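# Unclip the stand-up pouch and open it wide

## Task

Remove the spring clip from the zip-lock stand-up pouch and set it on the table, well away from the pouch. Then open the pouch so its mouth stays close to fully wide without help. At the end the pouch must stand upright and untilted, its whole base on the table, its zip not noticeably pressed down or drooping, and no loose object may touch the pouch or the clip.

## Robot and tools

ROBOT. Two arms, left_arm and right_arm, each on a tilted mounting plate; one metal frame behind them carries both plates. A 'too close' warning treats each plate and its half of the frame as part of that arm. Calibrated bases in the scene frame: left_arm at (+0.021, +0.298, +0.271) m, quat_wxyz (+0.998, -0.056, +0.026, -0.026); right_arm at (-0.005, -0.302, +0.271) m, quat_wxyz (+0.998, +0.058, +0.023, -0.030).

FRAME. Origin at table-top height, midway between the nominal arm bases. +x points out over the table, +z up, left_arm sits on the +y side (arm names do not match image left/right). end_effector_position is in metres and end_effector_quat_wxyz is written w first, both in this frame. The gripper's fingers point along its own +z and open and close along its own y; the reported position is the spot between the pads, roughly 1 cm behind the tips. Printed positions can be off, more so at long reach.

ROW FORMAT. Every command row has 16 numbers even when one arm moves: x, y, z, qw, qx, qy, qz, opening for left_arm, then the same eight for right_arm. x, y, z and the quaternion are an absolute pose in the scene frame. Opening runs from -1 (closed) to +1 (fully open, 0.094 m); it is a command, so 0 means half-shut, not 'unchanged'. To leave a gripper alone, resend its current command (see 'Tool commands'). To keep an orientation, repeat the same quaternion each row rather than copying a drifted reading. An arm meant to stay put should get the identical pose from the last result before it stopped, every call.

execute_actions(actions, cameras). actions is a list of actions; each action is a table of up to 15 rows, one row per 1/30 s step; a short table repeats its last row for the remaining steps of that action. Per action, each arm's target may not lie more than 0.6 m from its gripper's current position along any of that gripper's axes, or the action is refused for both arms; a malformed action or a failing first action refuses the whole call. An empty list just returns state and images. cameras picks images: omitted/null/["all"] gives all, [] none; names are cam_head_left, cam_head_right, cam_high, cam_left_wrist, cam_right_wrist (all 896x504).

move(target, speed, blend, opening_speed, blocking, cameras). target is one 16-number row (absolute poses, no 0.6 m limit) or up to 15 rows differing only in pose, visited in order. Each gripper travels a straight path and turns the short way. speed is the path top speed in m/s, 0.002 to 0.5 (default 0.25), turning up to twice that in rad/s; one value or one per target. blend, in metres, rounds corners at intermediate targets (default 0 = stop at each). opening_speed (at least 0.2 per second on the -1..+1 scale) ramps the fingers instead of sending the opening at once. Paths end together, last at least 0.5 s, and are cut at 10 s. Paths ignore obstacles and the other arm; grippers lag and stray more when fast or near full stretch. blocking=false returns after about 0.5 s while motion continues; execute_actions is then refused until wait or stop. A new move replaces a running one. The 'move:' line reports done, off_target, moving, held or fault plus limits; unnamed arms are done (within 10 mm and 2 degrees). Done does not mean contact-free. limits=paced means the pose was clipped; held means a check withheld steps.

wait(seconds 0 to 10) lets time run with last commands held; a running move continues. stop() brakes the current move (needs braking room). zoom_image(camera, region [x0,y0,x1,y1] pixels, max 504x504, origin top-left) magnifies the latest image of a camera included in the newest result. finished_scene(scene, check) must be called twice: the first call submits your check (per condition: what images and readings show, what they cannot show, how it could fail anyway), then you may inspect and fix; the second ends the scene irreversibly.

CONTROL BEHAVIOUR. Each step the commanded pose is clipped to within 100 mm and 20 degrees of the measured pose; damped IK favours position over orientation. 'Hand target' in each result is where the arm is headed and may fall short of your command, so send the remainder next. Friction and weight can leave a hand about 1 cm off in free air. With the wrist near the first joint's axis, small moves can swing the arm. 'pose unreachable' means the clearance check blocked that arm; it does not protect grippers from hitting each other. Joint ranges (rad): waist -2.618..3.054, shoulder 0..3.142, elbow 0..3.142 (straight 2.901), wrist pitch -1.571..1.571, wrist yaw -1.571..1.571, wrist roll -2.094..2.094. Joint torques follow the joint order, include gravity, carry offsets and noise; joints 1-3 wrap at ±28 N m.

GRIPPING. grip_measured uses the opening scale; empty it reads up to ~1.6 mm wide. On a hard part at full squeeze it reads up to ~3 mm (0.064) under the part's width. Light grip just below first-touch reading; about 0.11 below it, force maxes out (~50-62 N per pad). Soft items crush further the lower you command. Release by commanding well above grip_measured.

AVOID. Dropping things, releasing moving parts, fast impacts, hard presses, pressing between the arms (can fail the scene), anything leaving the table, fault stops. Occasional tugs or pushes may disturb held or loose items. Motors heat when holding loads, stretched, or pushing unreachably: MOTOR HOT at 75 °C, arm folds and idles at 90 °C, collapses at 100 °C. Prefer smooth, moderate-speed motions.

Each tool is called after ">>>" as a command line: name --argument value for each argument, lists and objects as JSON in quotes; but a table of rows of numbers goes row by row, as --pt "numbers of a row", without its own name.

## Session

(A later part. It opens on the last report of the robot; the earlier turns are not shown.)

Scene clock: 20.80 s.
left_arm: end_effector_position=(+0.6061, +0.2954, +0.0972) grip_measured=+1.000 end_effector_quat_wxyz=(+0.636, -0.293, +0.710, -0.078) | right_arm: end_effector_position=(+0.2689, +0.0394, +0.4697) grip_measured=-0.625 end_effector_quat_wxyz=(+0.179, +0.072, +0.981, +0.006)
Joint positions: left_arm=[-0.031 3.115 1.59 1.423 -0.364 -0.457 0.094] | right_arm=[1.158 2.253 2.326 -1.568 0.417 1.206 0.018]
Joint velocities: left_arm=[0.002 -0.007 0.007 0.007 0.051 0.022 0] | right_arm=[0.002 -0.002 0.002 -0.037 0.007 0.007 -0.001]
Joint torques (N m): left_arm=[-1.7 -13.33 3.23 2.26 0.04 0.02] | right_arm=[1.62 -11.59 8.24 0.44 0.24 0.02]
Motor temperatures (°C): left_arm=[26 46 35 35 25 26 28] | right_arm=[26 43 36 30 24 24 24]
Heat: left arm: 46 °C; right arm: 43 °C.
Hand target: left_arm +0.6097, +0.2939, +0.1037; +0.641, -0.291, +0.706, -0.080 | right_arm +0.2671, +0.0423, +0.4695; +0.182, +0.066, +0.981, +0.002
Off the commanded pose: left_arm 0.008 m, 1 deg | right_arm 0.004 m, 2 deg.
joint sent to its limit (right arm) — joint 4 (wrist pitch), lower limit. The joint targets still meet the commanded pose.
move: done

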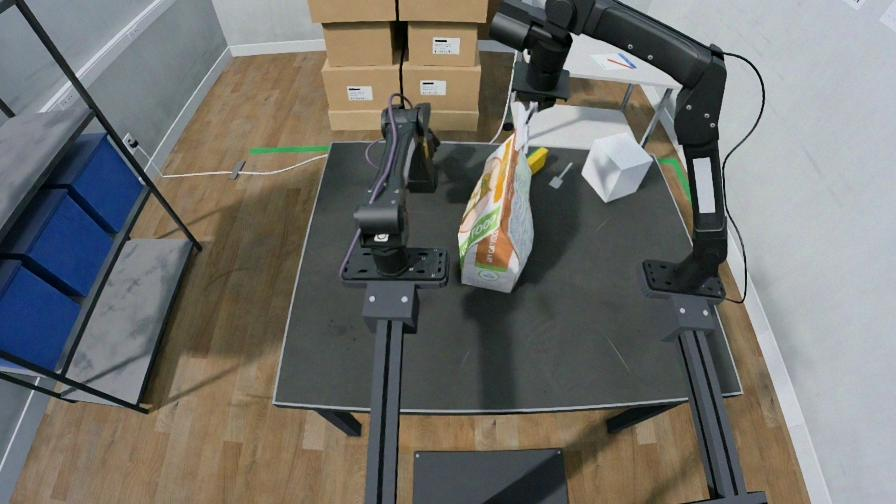

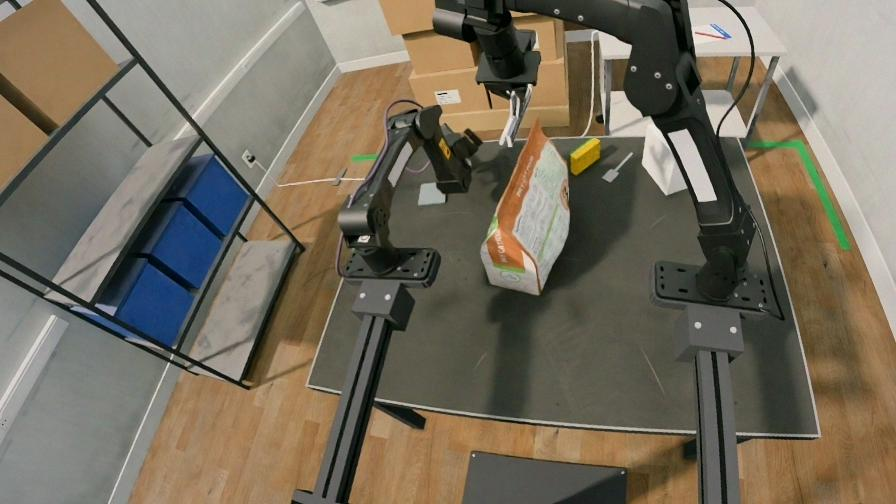

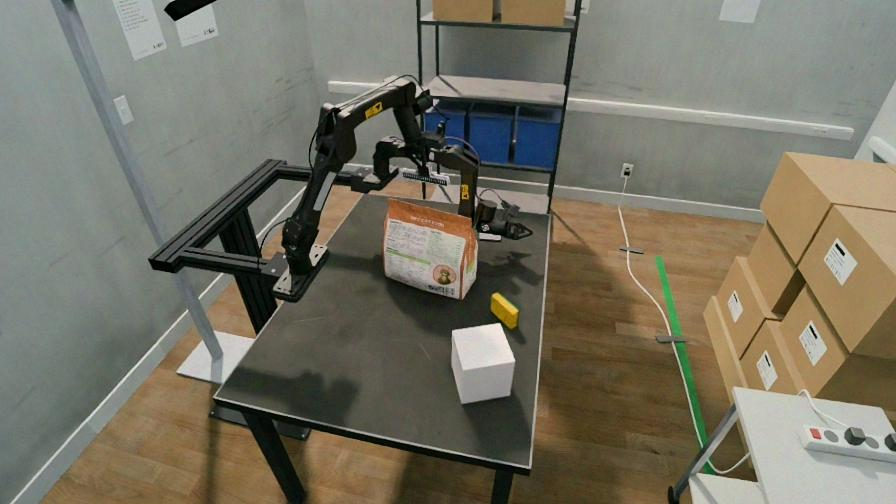

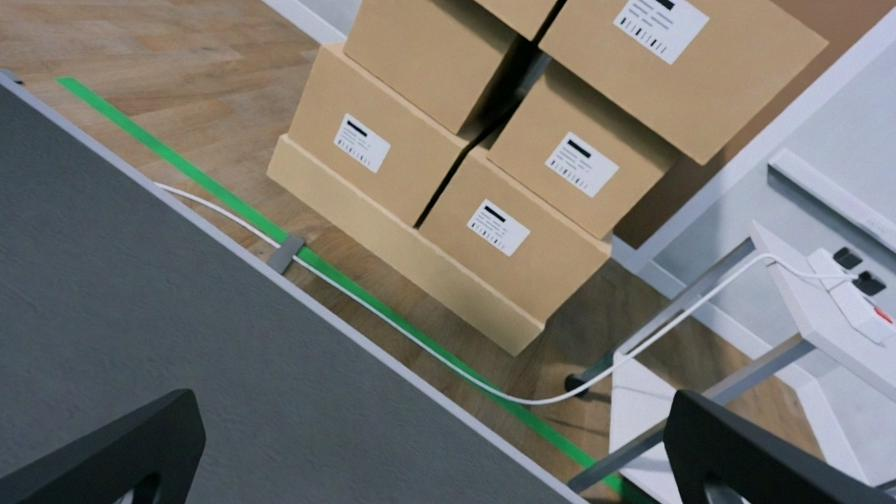

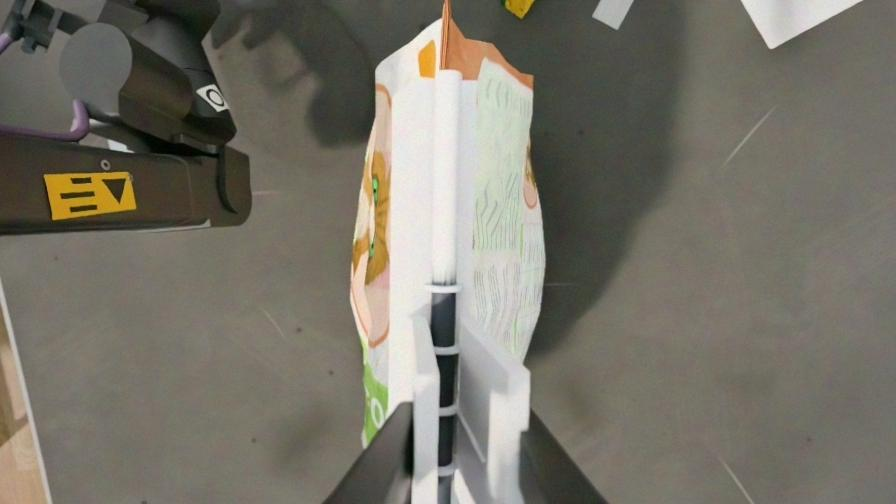

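>>> move --pt "0.6097 0.2939 0.1037 0.641 -0.291 0.706 -0.080 1 0.30 -0.25 0.47 0.25 0.03 0.968 0 -0.9" --pt "0.6097 0.2939 0.1037 0.641 -0.291 0.706 -0.080 1 0.31 -0.41 0.30 0.354 0.612 0.612 0.354 -0.9" --speed 0.15 --blend 0.03

Scene clock: 29.43 s.
left_arm: end_effector_position=(+0.6061, +0.2954, +0.0972) grip_measured=+1.000 end_effector_quat_wxyz=(+0.636, -0.293, +0.710, -0.078) | right_arm: end_effector_position=(+0.3206, -0.4128, +0.3004) grip_measured=-0.628 end_effector_quat_wxyz=(+0.354, +0.617, +0.611, +0.347)
Joint positions: left_arm=[-0.031 3.115 1.59 1.423 -0.364 -0.457 0.094] | right_arm=[-0.458 1.436 0.241 0.667 -0.387 1.218 0.017]
Joint velocities: left_arm=[-0.007 0.017 0.002 -0.037 0.051 -0.037 0] | right_arm=[-0.002 -0.002 0.002 -0.095 -0.022 0.007 0.001]
Joint torques (N m): left_arm=[-1.68 -13.35 3.22 2.26 0.03 0.03] | right_arm=[-0.09 -4.16 4.27 2.15 -0.33 0.03]
Motor temperatures (°C): left_arm=[26 48 35 35 25 26 28] | right_arm=[26 42 36 31 24 24 24]
Heat: left arm: 48 °C; right arm: 42 °C.
Hand target: left_arm +0.6097, +0.2939, +0.1037; +0.641, -0.291, +0.706, -0.080 | right_arm +0.3196, -0.4109, +0.2991; +0.352, +0.615, +0.612, +0.352
Off the commanded pose: left_arm 0.008 m, 1 deg | right_arm 0.011 m, 1 deg.
move: off_target (right_arm)

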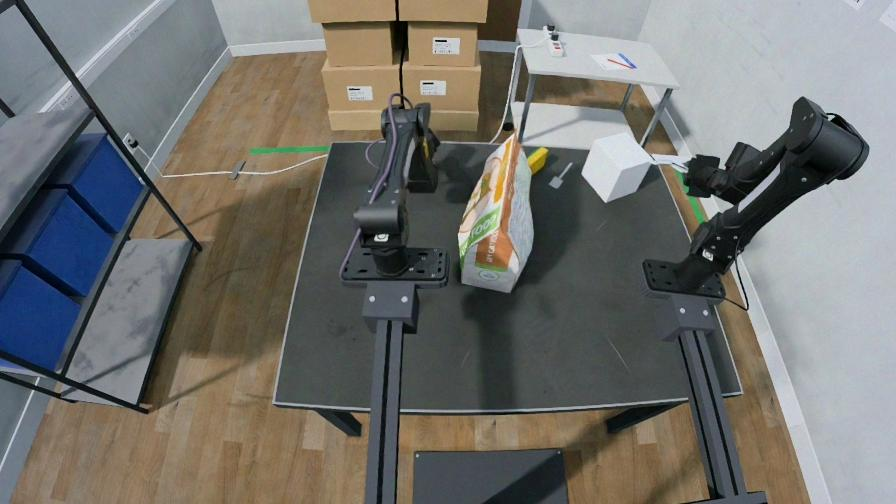

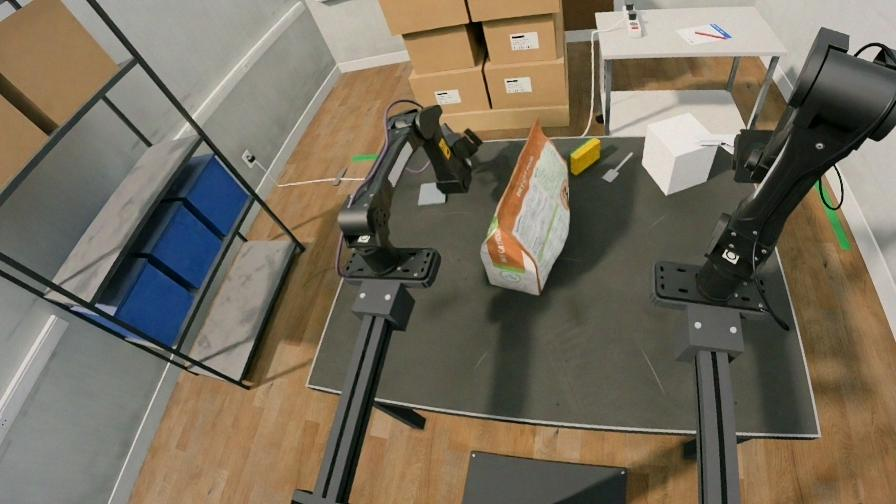

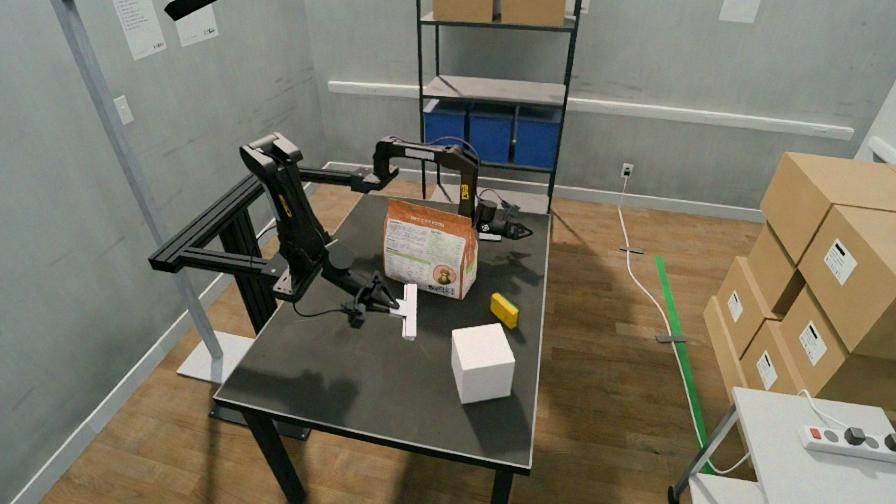

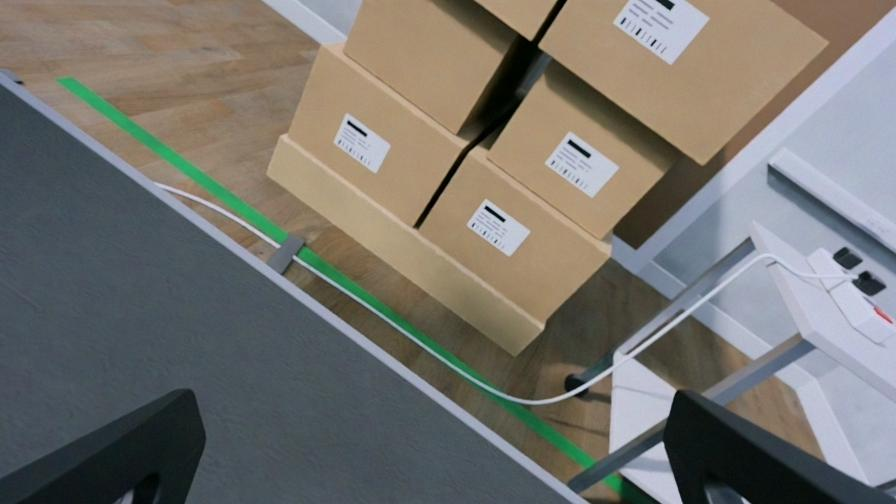

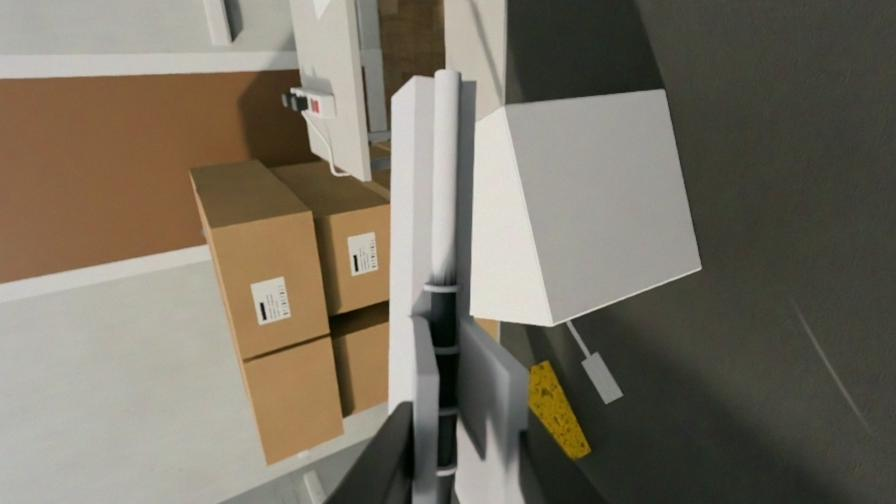

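>>> move --pt "0.6097 0.2939 0.1037 0.641 -0.291 0.706 -0.080 1 0.32 -0.40 0.10 0.3795 0.5962 0.5962 0.3795 -0.9" --pt "0.6097 0.2939 0.1037 0.641 -0.291 0.706 -0.080 1 0.325 -0.40 0.05 0.3795 0.5962 0.5962 0.3795 -0.9" --speed '[0.12,0.05]' --cameras '["cam_right_wrist","cam_high"]'

>>> zoom_image --camera "cam_high" --region '[330, 250, 530, 430]'

Scene clock: 32.83 s.
left_arm: end_effector_position=(+0.6061, +0.2954, +0.0972) grip_measured=+1.000 end_effector_quat_wxyz=(+0.636, -0.293, +0.710, -0.078) | right_arm: end_effector_position=(+0.3270, -0.4026, +0.0494) grip_measured=-0.628 end_effector_quat_wxyz=(+0.297, +0.602, +0.643, +0.369)
Joint positions: left_arm=[-0.031 3.115 1.59 1.423 -0.364 -0.457 0.094] | right_arm=[-0.563 2.928 0.707 1.547 -0.569 1.096 0.017]
Joint velocities: left_arm=[-0.017 0.007 0.007 -0.066 0.081 -0.051 0] | right_arm=[0.007 -0.007 -0.002 -0.037 -0.007 0.007 0]
Joint torques (N m): left_arm=[-1.68 -13.34 3.22 2.25 0.02 0.02] | right_arm=[0.09 -7.61 -0.38 1.86 -0.48 -0.05]
Motor temperatures (°C): left_arm=[26 49 35 35 25 26 28] | right_arm=[26 41 36 32 24 24 24]
Heat: left arm: 49 °C; right arm: 41 °C.
Hand target: left_arm +0.6097, +0.2939, +0.1037; +0.641, -0.291, +0.706, -0.080 | right_arm +0.3241, -0.3990, +0.0466; +0.295, +0.597, +0.645, +0.374
Off the commanded pose: left_arm 0.008 m, 1 deg | right_arm 0.003 m, 11 deg.
joint sent to its limit (right arm) — joint 4 (wrist pitch), upper limit. The joint targets are off in position and orientation.
move: off_target (right_arm)
Images, in order (width x height): cam_high 896x504, cam_right_wrist 896x504.

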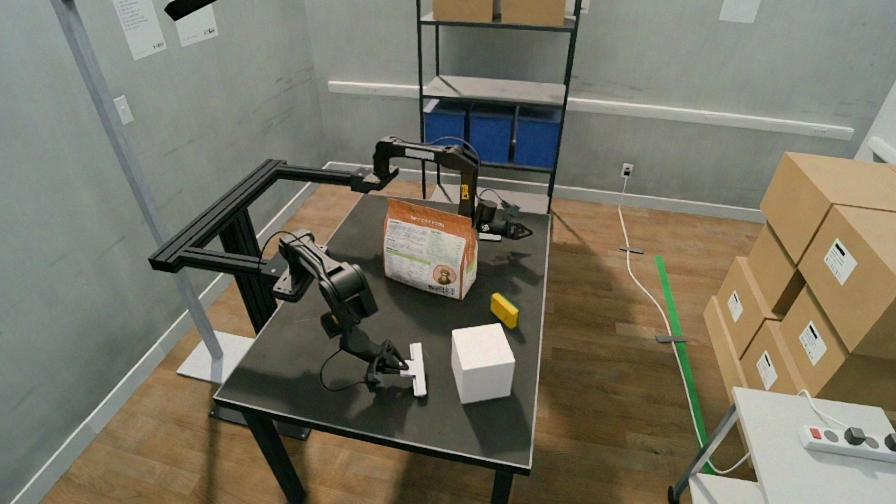

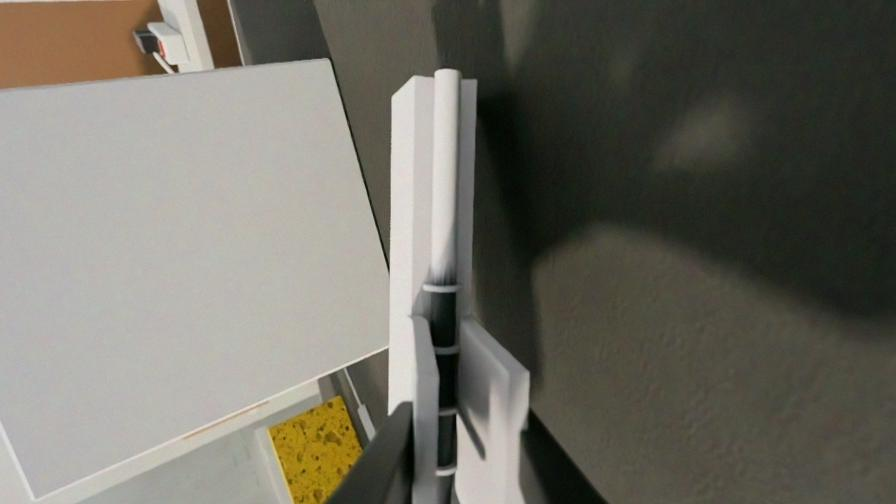

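Scaled by 2.520 from the camera's 896x504 image, which has a finer 1280x720 frame.

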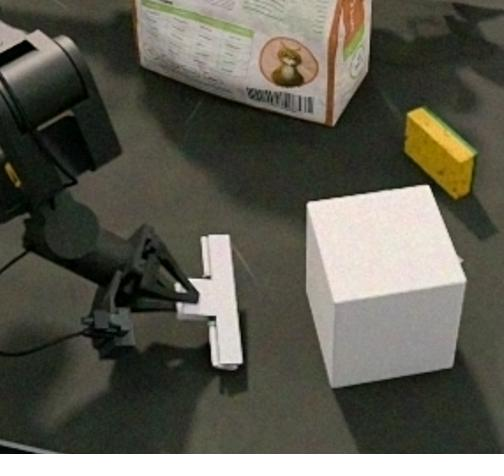

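>>> move --target '[0.6097,0.2939,0.1037,0.641,-0.291,0.706,-0.080,1,0.345,-0.40,0.034,0.354,0.612,0.612,0.354,-0.9]' --speed 0.05 --cameras '["cam_right_wrist","cam_high"]'

>>> zoom_image --camera "cam_high" --region '[330, 250, 530, 430]'

Scene clock: 35.07 s.
left_arm: end_effector_position=(+0.6061, +0.2954, +0.0972) grip_measured=+1.000 end_effector_quat_wxyz=(+0.636, -0.293, +0.710, -0.078) | right_arm: end_effector_position=(+0.3515, -0.4035, +0.0447) grip_measured=-0.628 end_effector_quat_wxyz=(+0.320, +0.603, +0.638, +0.357)
Joint positions: left_arm=[-0.031 3.115 1.59 1.423 -0.364 -0.457 0.094] | right_arm=[-0.486 2.95 0.776 1.565 -0.471 1.153 0.017]
Joint velocities: left_arm=[0.002 -0.002 0.002 0.037 -0.022 0.037 0] | right_arm=[-0.002 -0.002 -0.017 -0.081 0.037 0.037 -0.001]
Joint torques (N m): left_arm=[-1.68 -13.37 3.21 2.26 0.03 0.03] | right_arm=[1.03 -7.65 0.01 1.78 0 0.08]
Motor temperatures (°C): left_arm=[26 49 35 36 25 26 28] | right_arm=[26 41 36 32 24 24 24]
Heat: left arm: 49 °C; right arm: 41 °C.
Hand target: left_arm +0.6097, +0.2939, +0.1037; +0.641, -0.291, +0.706, -0.080 | right_arm +0.3451, -0.3999, +0.0344; +0.310, +0.614, +0.637, +0.348
Off the commanded pose: left_arm 0.008 m, 1 deg | right_arm 0.013 m, 5 deg.
joint read past its limit (right arm) — joint 4 (wrist pitch), upper limit.
joint sent to its limit (right arm) — joint 4 (wrist pitch), upper limit. The joint targets are off in orientation, not in position.
move: off_target (right_arm)
Images, in order (width x height): cam_high 896x504, cam_right_wrist 896x504.

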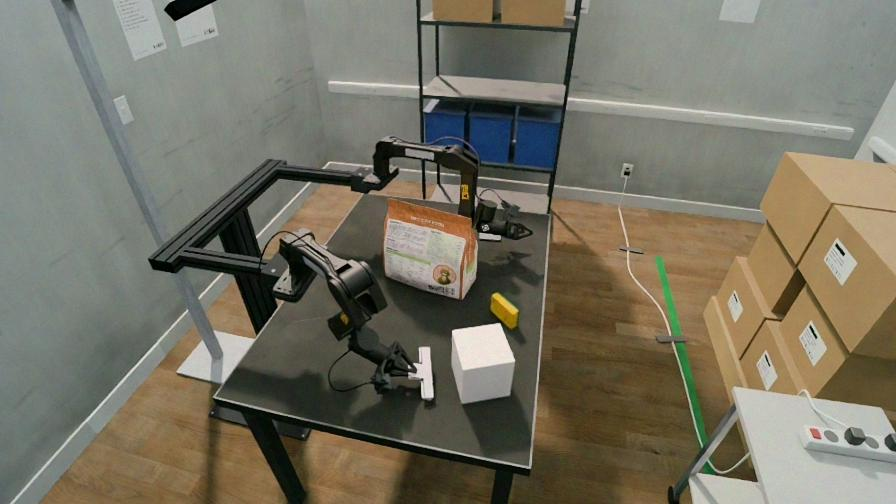

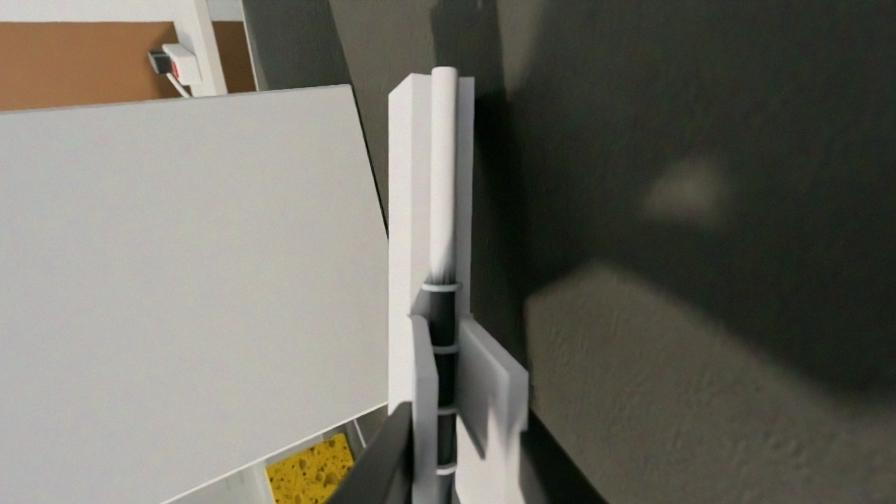

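Scaled by 2.520 from the camera's 896x504 image, which has a finer 1280x720 frame.

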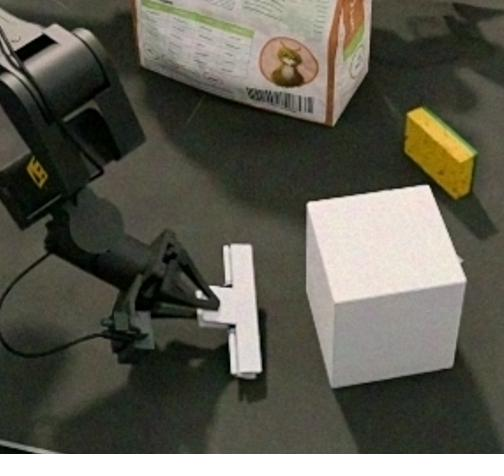

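>>> move --target '[0.6097,0.2939,0.1037,0.641,-0.291,0.706,-0.080,1,0.335,-0.40,0.02,0.354,0.612,0.612,0.354,-0.9]' --speed 0.05 --cameras '["cam_high"]'

>>> zoom_image --camera "cam_high" --region '[330, 250, 530, 430]'

Scene clock: 36.73 s.
left_arm: end_effector_position=(+0.6061, +0.2954, +0.0972) grip_measured=+1.000 end_effector_quat_wxyz=(+0.636, -0.293, +0.710, -0.078) | right_arm: end_effector_position=(+0.3504, -0.4003, +0.0387) grip_measured=-0.629 end_effector_quat_wxyz=(+0.320, +0.584, +0.649, +0.367)
Joint positions: left_arm=[-0.031 3.115 1.59 1.423 -0.364 -0.457 0.094] | right_arm=[-0.503 2.983 0.805 1.565 -0.522 1.11 0.017]
Joint velocities: left_arm=[-0.007 0.017 -0.022 -0.007 -0.007 -0.066 0] | right_arm=[-0.002 -0.012 -0.022 -0.007 0.022 0.037 0.001]
Joint torques (N m): left_arm=[-1.69 -13.35 3.25 2.25 0.03 0.03] | right_arm=[-0.28 -6.13 -0.42 1.75 0.12 0.19]
Motor temperatures (°C): left_arm=[26 49 35 36 25 26 28] | right_arm=[26 41 36 32 24 24 24]
Heat: left arm: 49 °C; right arm: 41 °C.
Hand target: left_arm +0.6097, +0.2939, +0.1037; +0.641, -0.291, +0.706, -0.080 | right_arm +0.3346, -0.4000, +0.0211; +0.303, +0.612, +0.642, +0.349
Off the commanded pose: left_arm 0.008 m, 1 deg | right_arm 0.024 m, 7 deg.
joint read past its limit (right arm) — joint 4 (wrist pitch), upper limit.
joint sent to its limit (right arm) — joint 4 (wrist pitch), upper limit. The joint targets are off in orientation, not in position.
move: off_target (right_arm)
Images, in order (width x height): cam_high 896x504.

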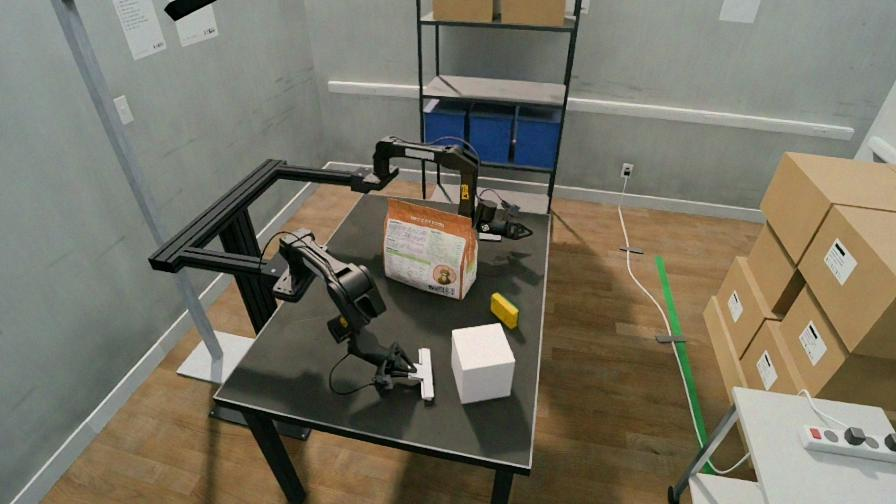

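Scaled by 2.520 from the camera's 896x504 image, which has a finer 1280x720 frame.

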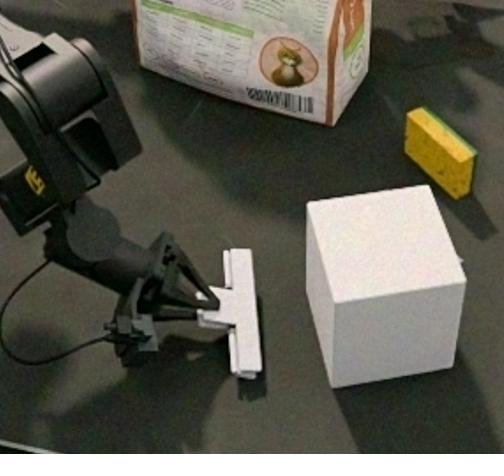

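>>> move --target '[0.6097,0.2939,0.1037,0.641,-0.291,0.706,-0.080,1,0.35,-0.40,0.008,0.354,0.612,0.612,0.354,-0.9]' --speed 0.05 --cameras '["cam_high","cam_right_wrist"]'

>>> zoom_image --camera "cam_high" --region '[380, 320, 460, 420]'

Scene clock: 38.53 s.
left_arm: end_effector_position=(+0.6061, +0.2954, +0.0972) grip_measured=+1.000 end_effector_quat_wxyz=(+0.636, -0.293, +0.710, -0.078) | right_arm: end_effector_position=(+0.3636, -0.3972, +0.0327) grip_measured=-0.633 end_effector_quat_wxyz=(+0.328, +0.567, +0.653, +0.381)
Joint positions: left_arm=[-0.031 3.115 1.59 1.423 -0.364 -0.457 0.094] | right_arm=[-0.489 3.021 0.876 1.565 -0.545 1.11 0.017]
Joint velocities: left_arm=[0.012 0.007 -0.012 0.007 -0.007 -0.022 0] | right_arm=[-0.012 0.007 -0.002 0.007 -0.022 0.081 0]
Joint torques (N m): left_arm=[-1.69 -13.35 3.22 2.25 0.03 0.02] | right_arm=[0.9 -5.76 0.47 1.79 0.61 0.45]
Motor temperatures (°C): left_arm=[26 49 35 36 25 26 28] | right_arm=[26 41 35 32 24 24 24]
Heat: left arm: 49 °C; right arm: 41 °C.
Hand target: left_arm +0.6097, +0.2939, +0.1037; +0.641, -0.291, +0.706, -0.080 | right_arm +0.3483, -0.3996, +0.0098; +0.313, +0.610, +0.638, +0.351
Off the commanded pose: left_arm 0.008 m, 1 deg | right_arm 0.028 m, 8 deg.
joint read past its limit (right arm) — joint 4 (wrist pitch), upper limit.
joint sent to its limit (right arm) — joint 4 (wrist pitch), upper limit. The joint targets are off in orientation, not in position.
move: off_target (right_arm)
Images, in order (width x height): cam_high 896x504, cam_right_wrist 896x504.

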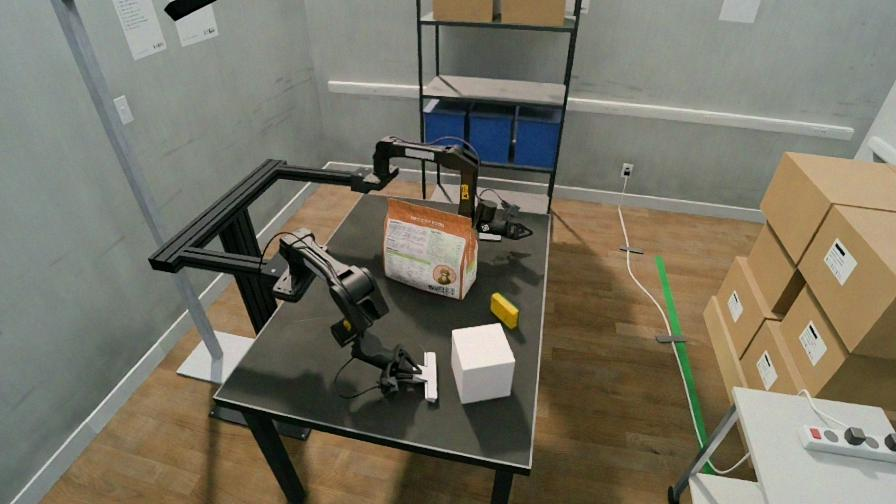

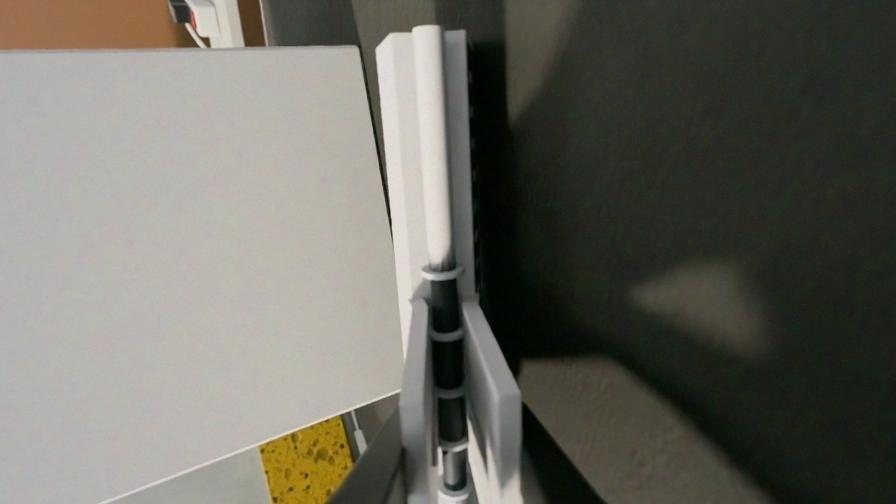

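Scaled by 5.040 from the camera's 896x504 image, which has a finer 1280x720 frame.

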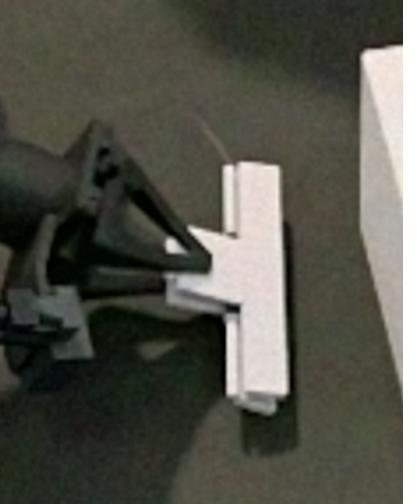

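>>> move --target '[0.6097,0.2939,0.1037,0.641,-0.291,0.706,-0.080,1,0.315,-0.40,0.028,0.32,0.59,0.645,0.367,-0.9]' --speed 0.05 --cameras '["cam_high","cam_right_wrist"]'

>>> zoom_image --camera "cam_high" --region '[380, 320, 460, 420]'

Scene clock: 40.00 s.
left_arm: end_effector_position=(+0.6061, +0.2954, +0.0972) grip_measured=+1.000 end_effector_quat_wxyz=(+0.636, -0.293, +0.710, -0.078) | right_arm: end_effector_position=(+0.3285, -0.4017, +0.0358) grip_measured=-0.635 end_effector_quat_wxyz=(+0.315, +0.561, +0.665, +0.380)
Joint positions: left_arm=[-0.031 3.115 1.59 1.423 -0.364 -0.457 0.094] | right_arm=[-0.592 3.009 0.785 1.565 -0.643 1.004 0.017]
Joint velocities: left_arm=[-0.022 -0.037 -0.012 0.007 -0.007 0.007 0] | right_arm=[-0.007 -0.002 0.022 -0.007 0.051 0.037 -0.001]
Joint torques (N m): left_arm=[-1.69 -13.34 3.22 2.25 0.02 0.03] | right_arm=[-0.35 -8.4 -3.15 1.65 0.01 0.2]
Motor temperatures (°C): left_arm=[26 49 35 36 25 26 28] | right_arm=[26 41 35 32 24 24 24]
Heat: left arm: 49 °C; right arm: 41 °C.
Hand target: left_arm +0.6097, +0.2939, +0.1037; +0.641, -0.291, +0.706, -0.080 | right_arm +0.3151, -0.4008, +0.0280; +0.298, +0.587, +0.657, +0.367
Off the commanded pose: left_arm 0.008 m, 1 deg | right_arm 0.016 m, 4 deg.
joint read past its limit (right arm) — joint 4 (wrist pitch), upper limit.
joint sent to its limit (right arm) — joint 4 (wrist pitch), upper limit. The joint targets are off in orientation, not in position.
move: off_target (right_arm)
Images, in order (width x height): cam_high 896x504, cam_right_wrist 896x504.

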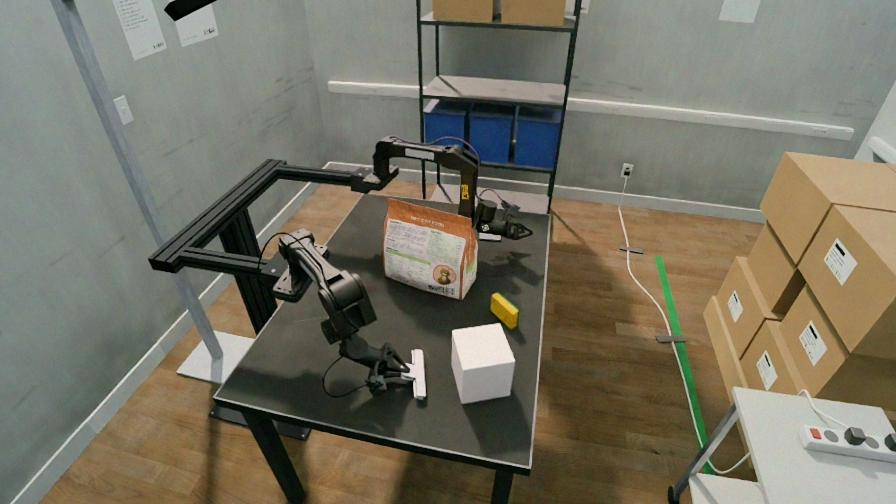

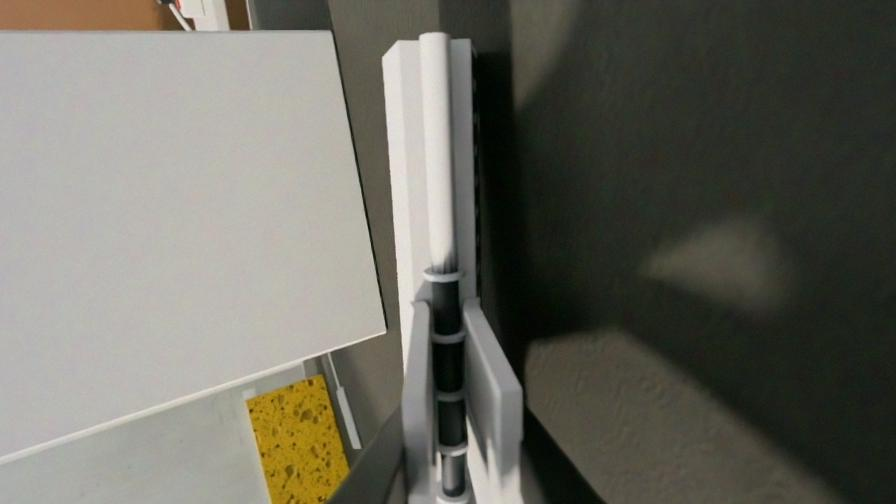

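Scaled by 5.040 from the camera's 896x504 image, which has a finer 1280x720 frame.

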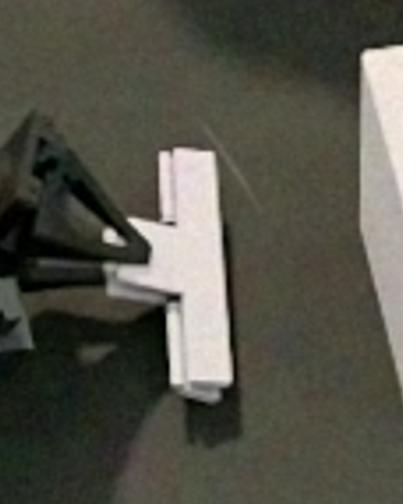

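Release slowly, to just past lever contact.

>>> move --target '[0.6097,0.2939,0.1037,0.641,-0.291,0.706,-0.080,1,0.32,-0.40,0.026,0.32,0.59,0.645,0.367,-0.05]' --opening_speed 0.3 --cameras '["cam_high","cam_right_wrist"]'

>>> zoom_image --camera "cam_high" --region '[380, 320, 460, 420]'

Scene clock: 43.27 s.
left_arm: end_effector_position=(+0.6061, +0.2954, +0.0972) grip_measured=+1.000 end_effector_quat_wxyz=(+0.636, -0.293, +0.710, -0.078) | right_arm: end_effector_position=(+0.3276, -0.4077, +0.0326) grip_measured=-0.052 end_effector_quat_wxyz=(+0.314, +0.582, +0.653, +0.369)
Joint positions: left_arm=[-0.031 3.115 1.59 1.423 -0.364 -0.457 0.094] | right_arm=[-0.591 3.009 0.785 1.565 -0.603 1.039 0.045]
Joint velocities: left_arm=[-0.002 0.002 -0.022 -0.066 -0.037 -0.037 0] | right_arm=[-0.002 0.002 -0.012 0.066 0.022 0.007 0]
Joint torques (N m): left_arm=[-1.66 -13.34 3.22 2.25 0.02 0.02] | right_arm=[0.84 -8.05 -1.62 1.66 -0.21 0.02]
Motor temperatures (°C): left_arm=[26 50 35 36 25 26 28] | right_arm=[26 41 35 32 24 24 24]
Heat: left arm: 50 °C; right arm: 41 °C.
Hand target: left_arm +0.6097, +0.2939, +0.1037; +0.641, -0.291, +0.706, -0.080 | right_arm +0.3200, -0.4004, +0.0262; +0.300, +0.588, +0.656, +0.367
Off the commanded pose: left_arm 0.008 m, 1 deg | right_arm 0.013 m, 2 deg.
joint read past its limit (right arm) — joint 4 (wrist pitch), upper limit.
joint sent to its limit (right arm) — joint 4 (wrist pitch), upper limit. The joint targets are off in orientation, not in position.
move: off_target (right_arm)
Images, in order (width x height): cam_high 896x504, cam_right_wrist 896x504.

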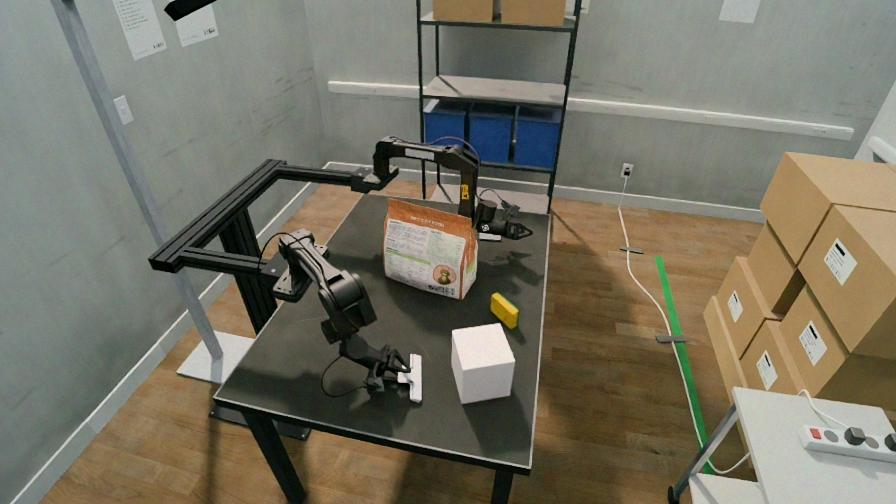

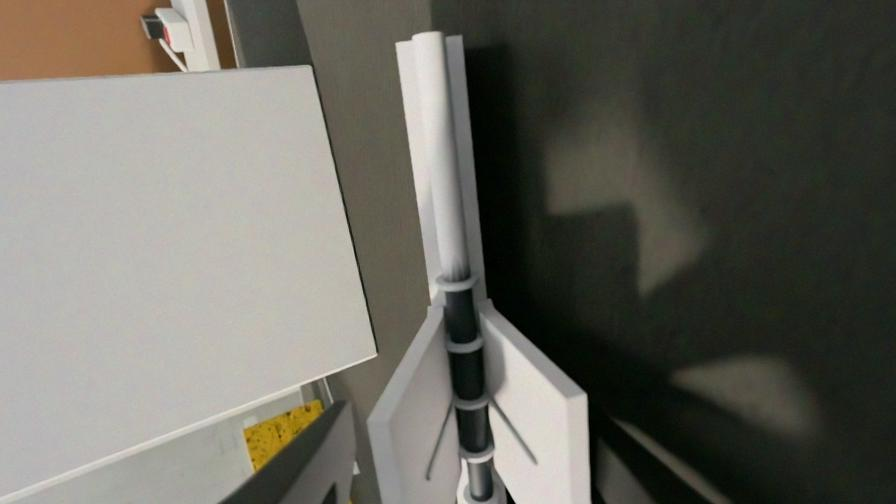

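Scaled by 5.040 from the camera's 896x504 image, which has a finer 1280x720 frame.

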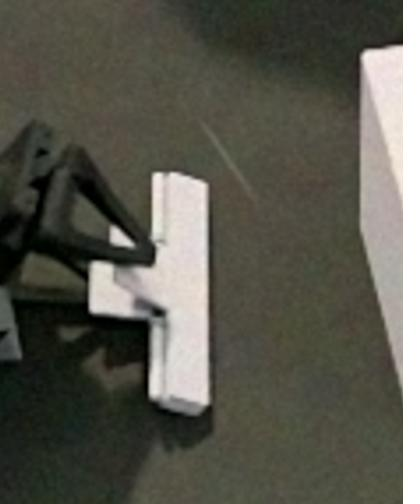

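>>> move --pt "0.6097 0.2939 0.1037 0.641 -0.291 0.706 -0.080 1 0.265 -0.40 0.05 0.32 0.59 0.645 0.367 -0.05" --pt "0.6097 0.2939 0.1037 0.641 -0.291 0.706 -0.080 1 0.24 -0.40 0.14 0.32 0.59 0.645 0.367 -0.05" --speed 0.06 --cameras '["cam_high","cam_right_wrist"]'

>>> zoom_image --camera "cam_high" --region '[380, 320, 460, 420]'

Scene clock: 45.77 s.
left_arm: end_effector_position=(+0.6061, +0.2954, +0.0972) grip_measured=+1.000 end_effector_quat_wxyz=(+0.636, -0.293, +0.710, -0.078) | right_arm: end_effector_position=(+0.2494, -0.4019, +0.0921) grip_measured=-0.052 end_effector_quat_wxyz=(+0.287, +0.593, +0.656, +0.368)
Joint positions: left_arm=[-0.031 3.115 1.59 1.423 -0.364 -0.457 0.094] | right_arm=[-0.817 2.821 0.408 1.564 -0.765 0.83 0.045]
Joint velocities: left_arm=[-0.007 -0.022 -0.002 0.051 -0.007 -0.037 0] | right_arm=[0.017 -0.012 -0.007 0.081 -0.037 -0.022 -0.001]
Joint torques (N m): left_arm=[-1.66 -13.33 3.26 2.25 0.02 0.04] | right_arm=[0.28 -7.72 -1.83 1.34 -0.36 0.01]
Motor temperatures (°C): left_arm=[26 50 35 36 25 26 28] | right_arm=[26 42 35 32 24 24 24]
Heat: left arm: 50 °C; right arm: 42 °C.
Hand target: left_arm +0.6097, +0.2939, +0.1037; +0.641, -0.291, +0.706, -0.080 | right_arm +0.2493, -0.4015, +0.0910; +0.286, +0.594, +0.656, +0.368
Off the commanded pose: left_arm 0.008 m, 1 deg | right_arm 0.049 m, 4 deg.
joint read past its limit (right arm) — joint 4 (wrist pitch), upper limit.
move: held (right_arm; a check stopped the path); path passed 1 of 2 targets; limits=held
pose unreachable (right arm): on one or more control steps of this call, first in action 0 (counted from 0), this arm could not follow its commanded pose, so it was not sent that pose on those steps. It may still have moved: this result reports where it is.
cause: moving toward the commanded pose would bring two parts of the arm too close to each other (its forearm (the part past joint 3) and its base or mounting, with joints 1 (waist) to 3 (elbow) between them).
Images, in order (width x height): cam_high 896x504, cam_right_wrist 896x504.

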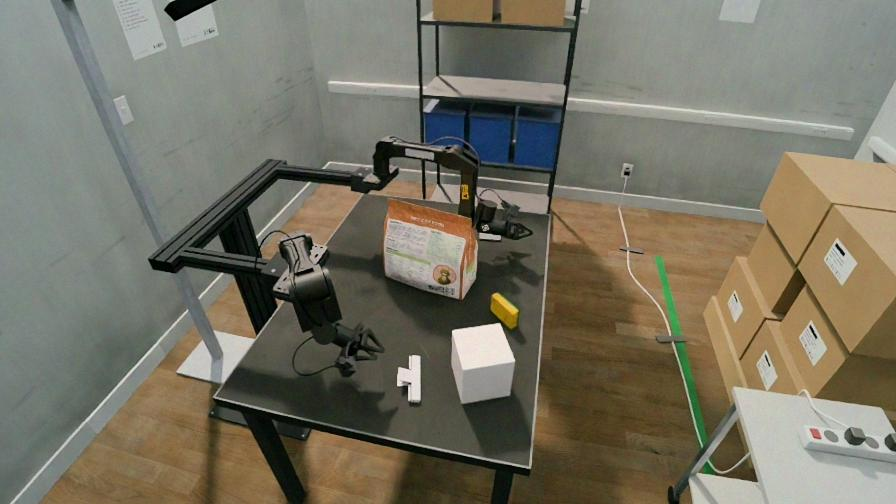

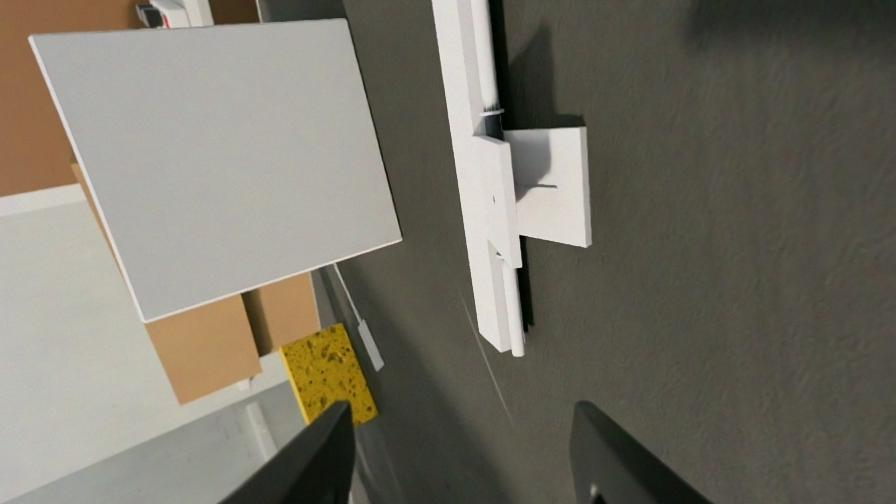

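Scaled by 5.040 from the camera's 896x504 image, which has a finer 1280x720 frame.

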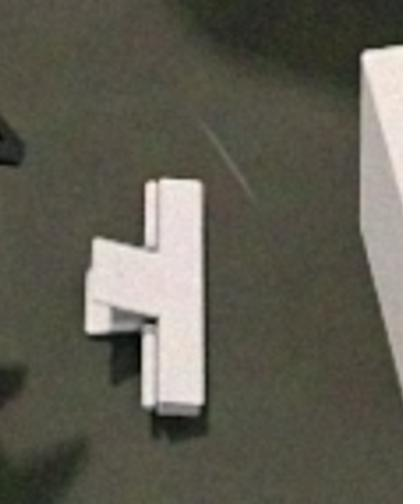

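>>> move --pt "0.6097 0.2939 0.1037 0.641 -0.291 0.706 -0.080 1 0.28 -0.38 0.24 0.32 0.59 0.645 0.367 -0.05" --pt "0.6097 0.2939 0.1037 0.641 -0.291 0.706 -0.080 1 0.30 -0.22 0.44 0.25 0.06 0.966 -0.01 -0.6" --pt "0.6097 0.2939 0.1037 0.641 -0.291 0.706 -0.080 1 0.29 0.03 0.45 0.174 0.069 0.982 -0.012 -0.6" --speed 0.18 --blend 0.04

>>> zoom_image --camera "cam_right_wrist" --region '[330, 0, 580, 504]'

every target must give the same right_gripper/opening; nothing of the call was run
Scene clock: 46.13 s.
left_arm: end_effector_position=(+0.6061, +0.2954, +0.0972) grip_measured=+1.000 end_effector_quat_wxyz=(+0.636, -0.293, +0.710, -0.078) | right_arm: end_effector_position=(+0.2494, -0.4019, +0.0921) grip_measured=-0.052 end_effector_quat_wxyz=(+0.287, +0.593, +0.656, +0.368)
Joint positions: left_arm=[-0.031 3.115 1.59 1.423 -0.364 -0.457 0.094] | right_arm=[-0.817 2.821 0.408 1.564 -0.765 0.83 0.045]
Joint velocities: left_arm=[-0.012 -0.002 -0.002 0.022 0.037 0.007 0] | right_arm=[0.017 -0.012 0.012 0.022 0.051 -0.051 0]
Joint torques (N m): left_arm=[-1.66 -13.34 3.22 2.25 0.02 0.03] | right_arm=[0.27 -7.73 -1.77 1.34 -0.35 0.01]
Motor temperatures (°C): left_arm=[26 50 35 36 25 26 28] | right_arm=[26 42 35 32 24 24 24]
Heat: left arm: 50 °C; right arm: 42 °C.
Hand target: left_arm +0.6097, +0.2939, +0.1037; +0.641, -0.291, +0.706, -0.080 | right_arm +0.2493, -0.4015, +0.0910; +0.286, +0.594, +0.656, +0.368
Tool commands: left_gripper/opening=+1.0 right_gripper/opening=-0.05
Off the commanded pose: left_arm 0.008 m, 1 deg | right_arm 0.049 m, 4 deg.
joint read past its limit (right arm) — joint 4 (wrist pitch), upper limit.

Scaled by 1.000.

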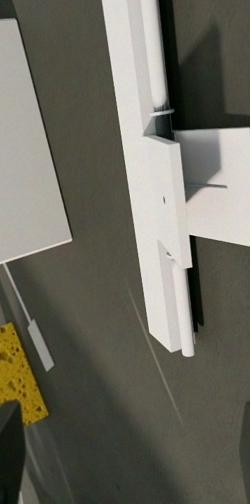

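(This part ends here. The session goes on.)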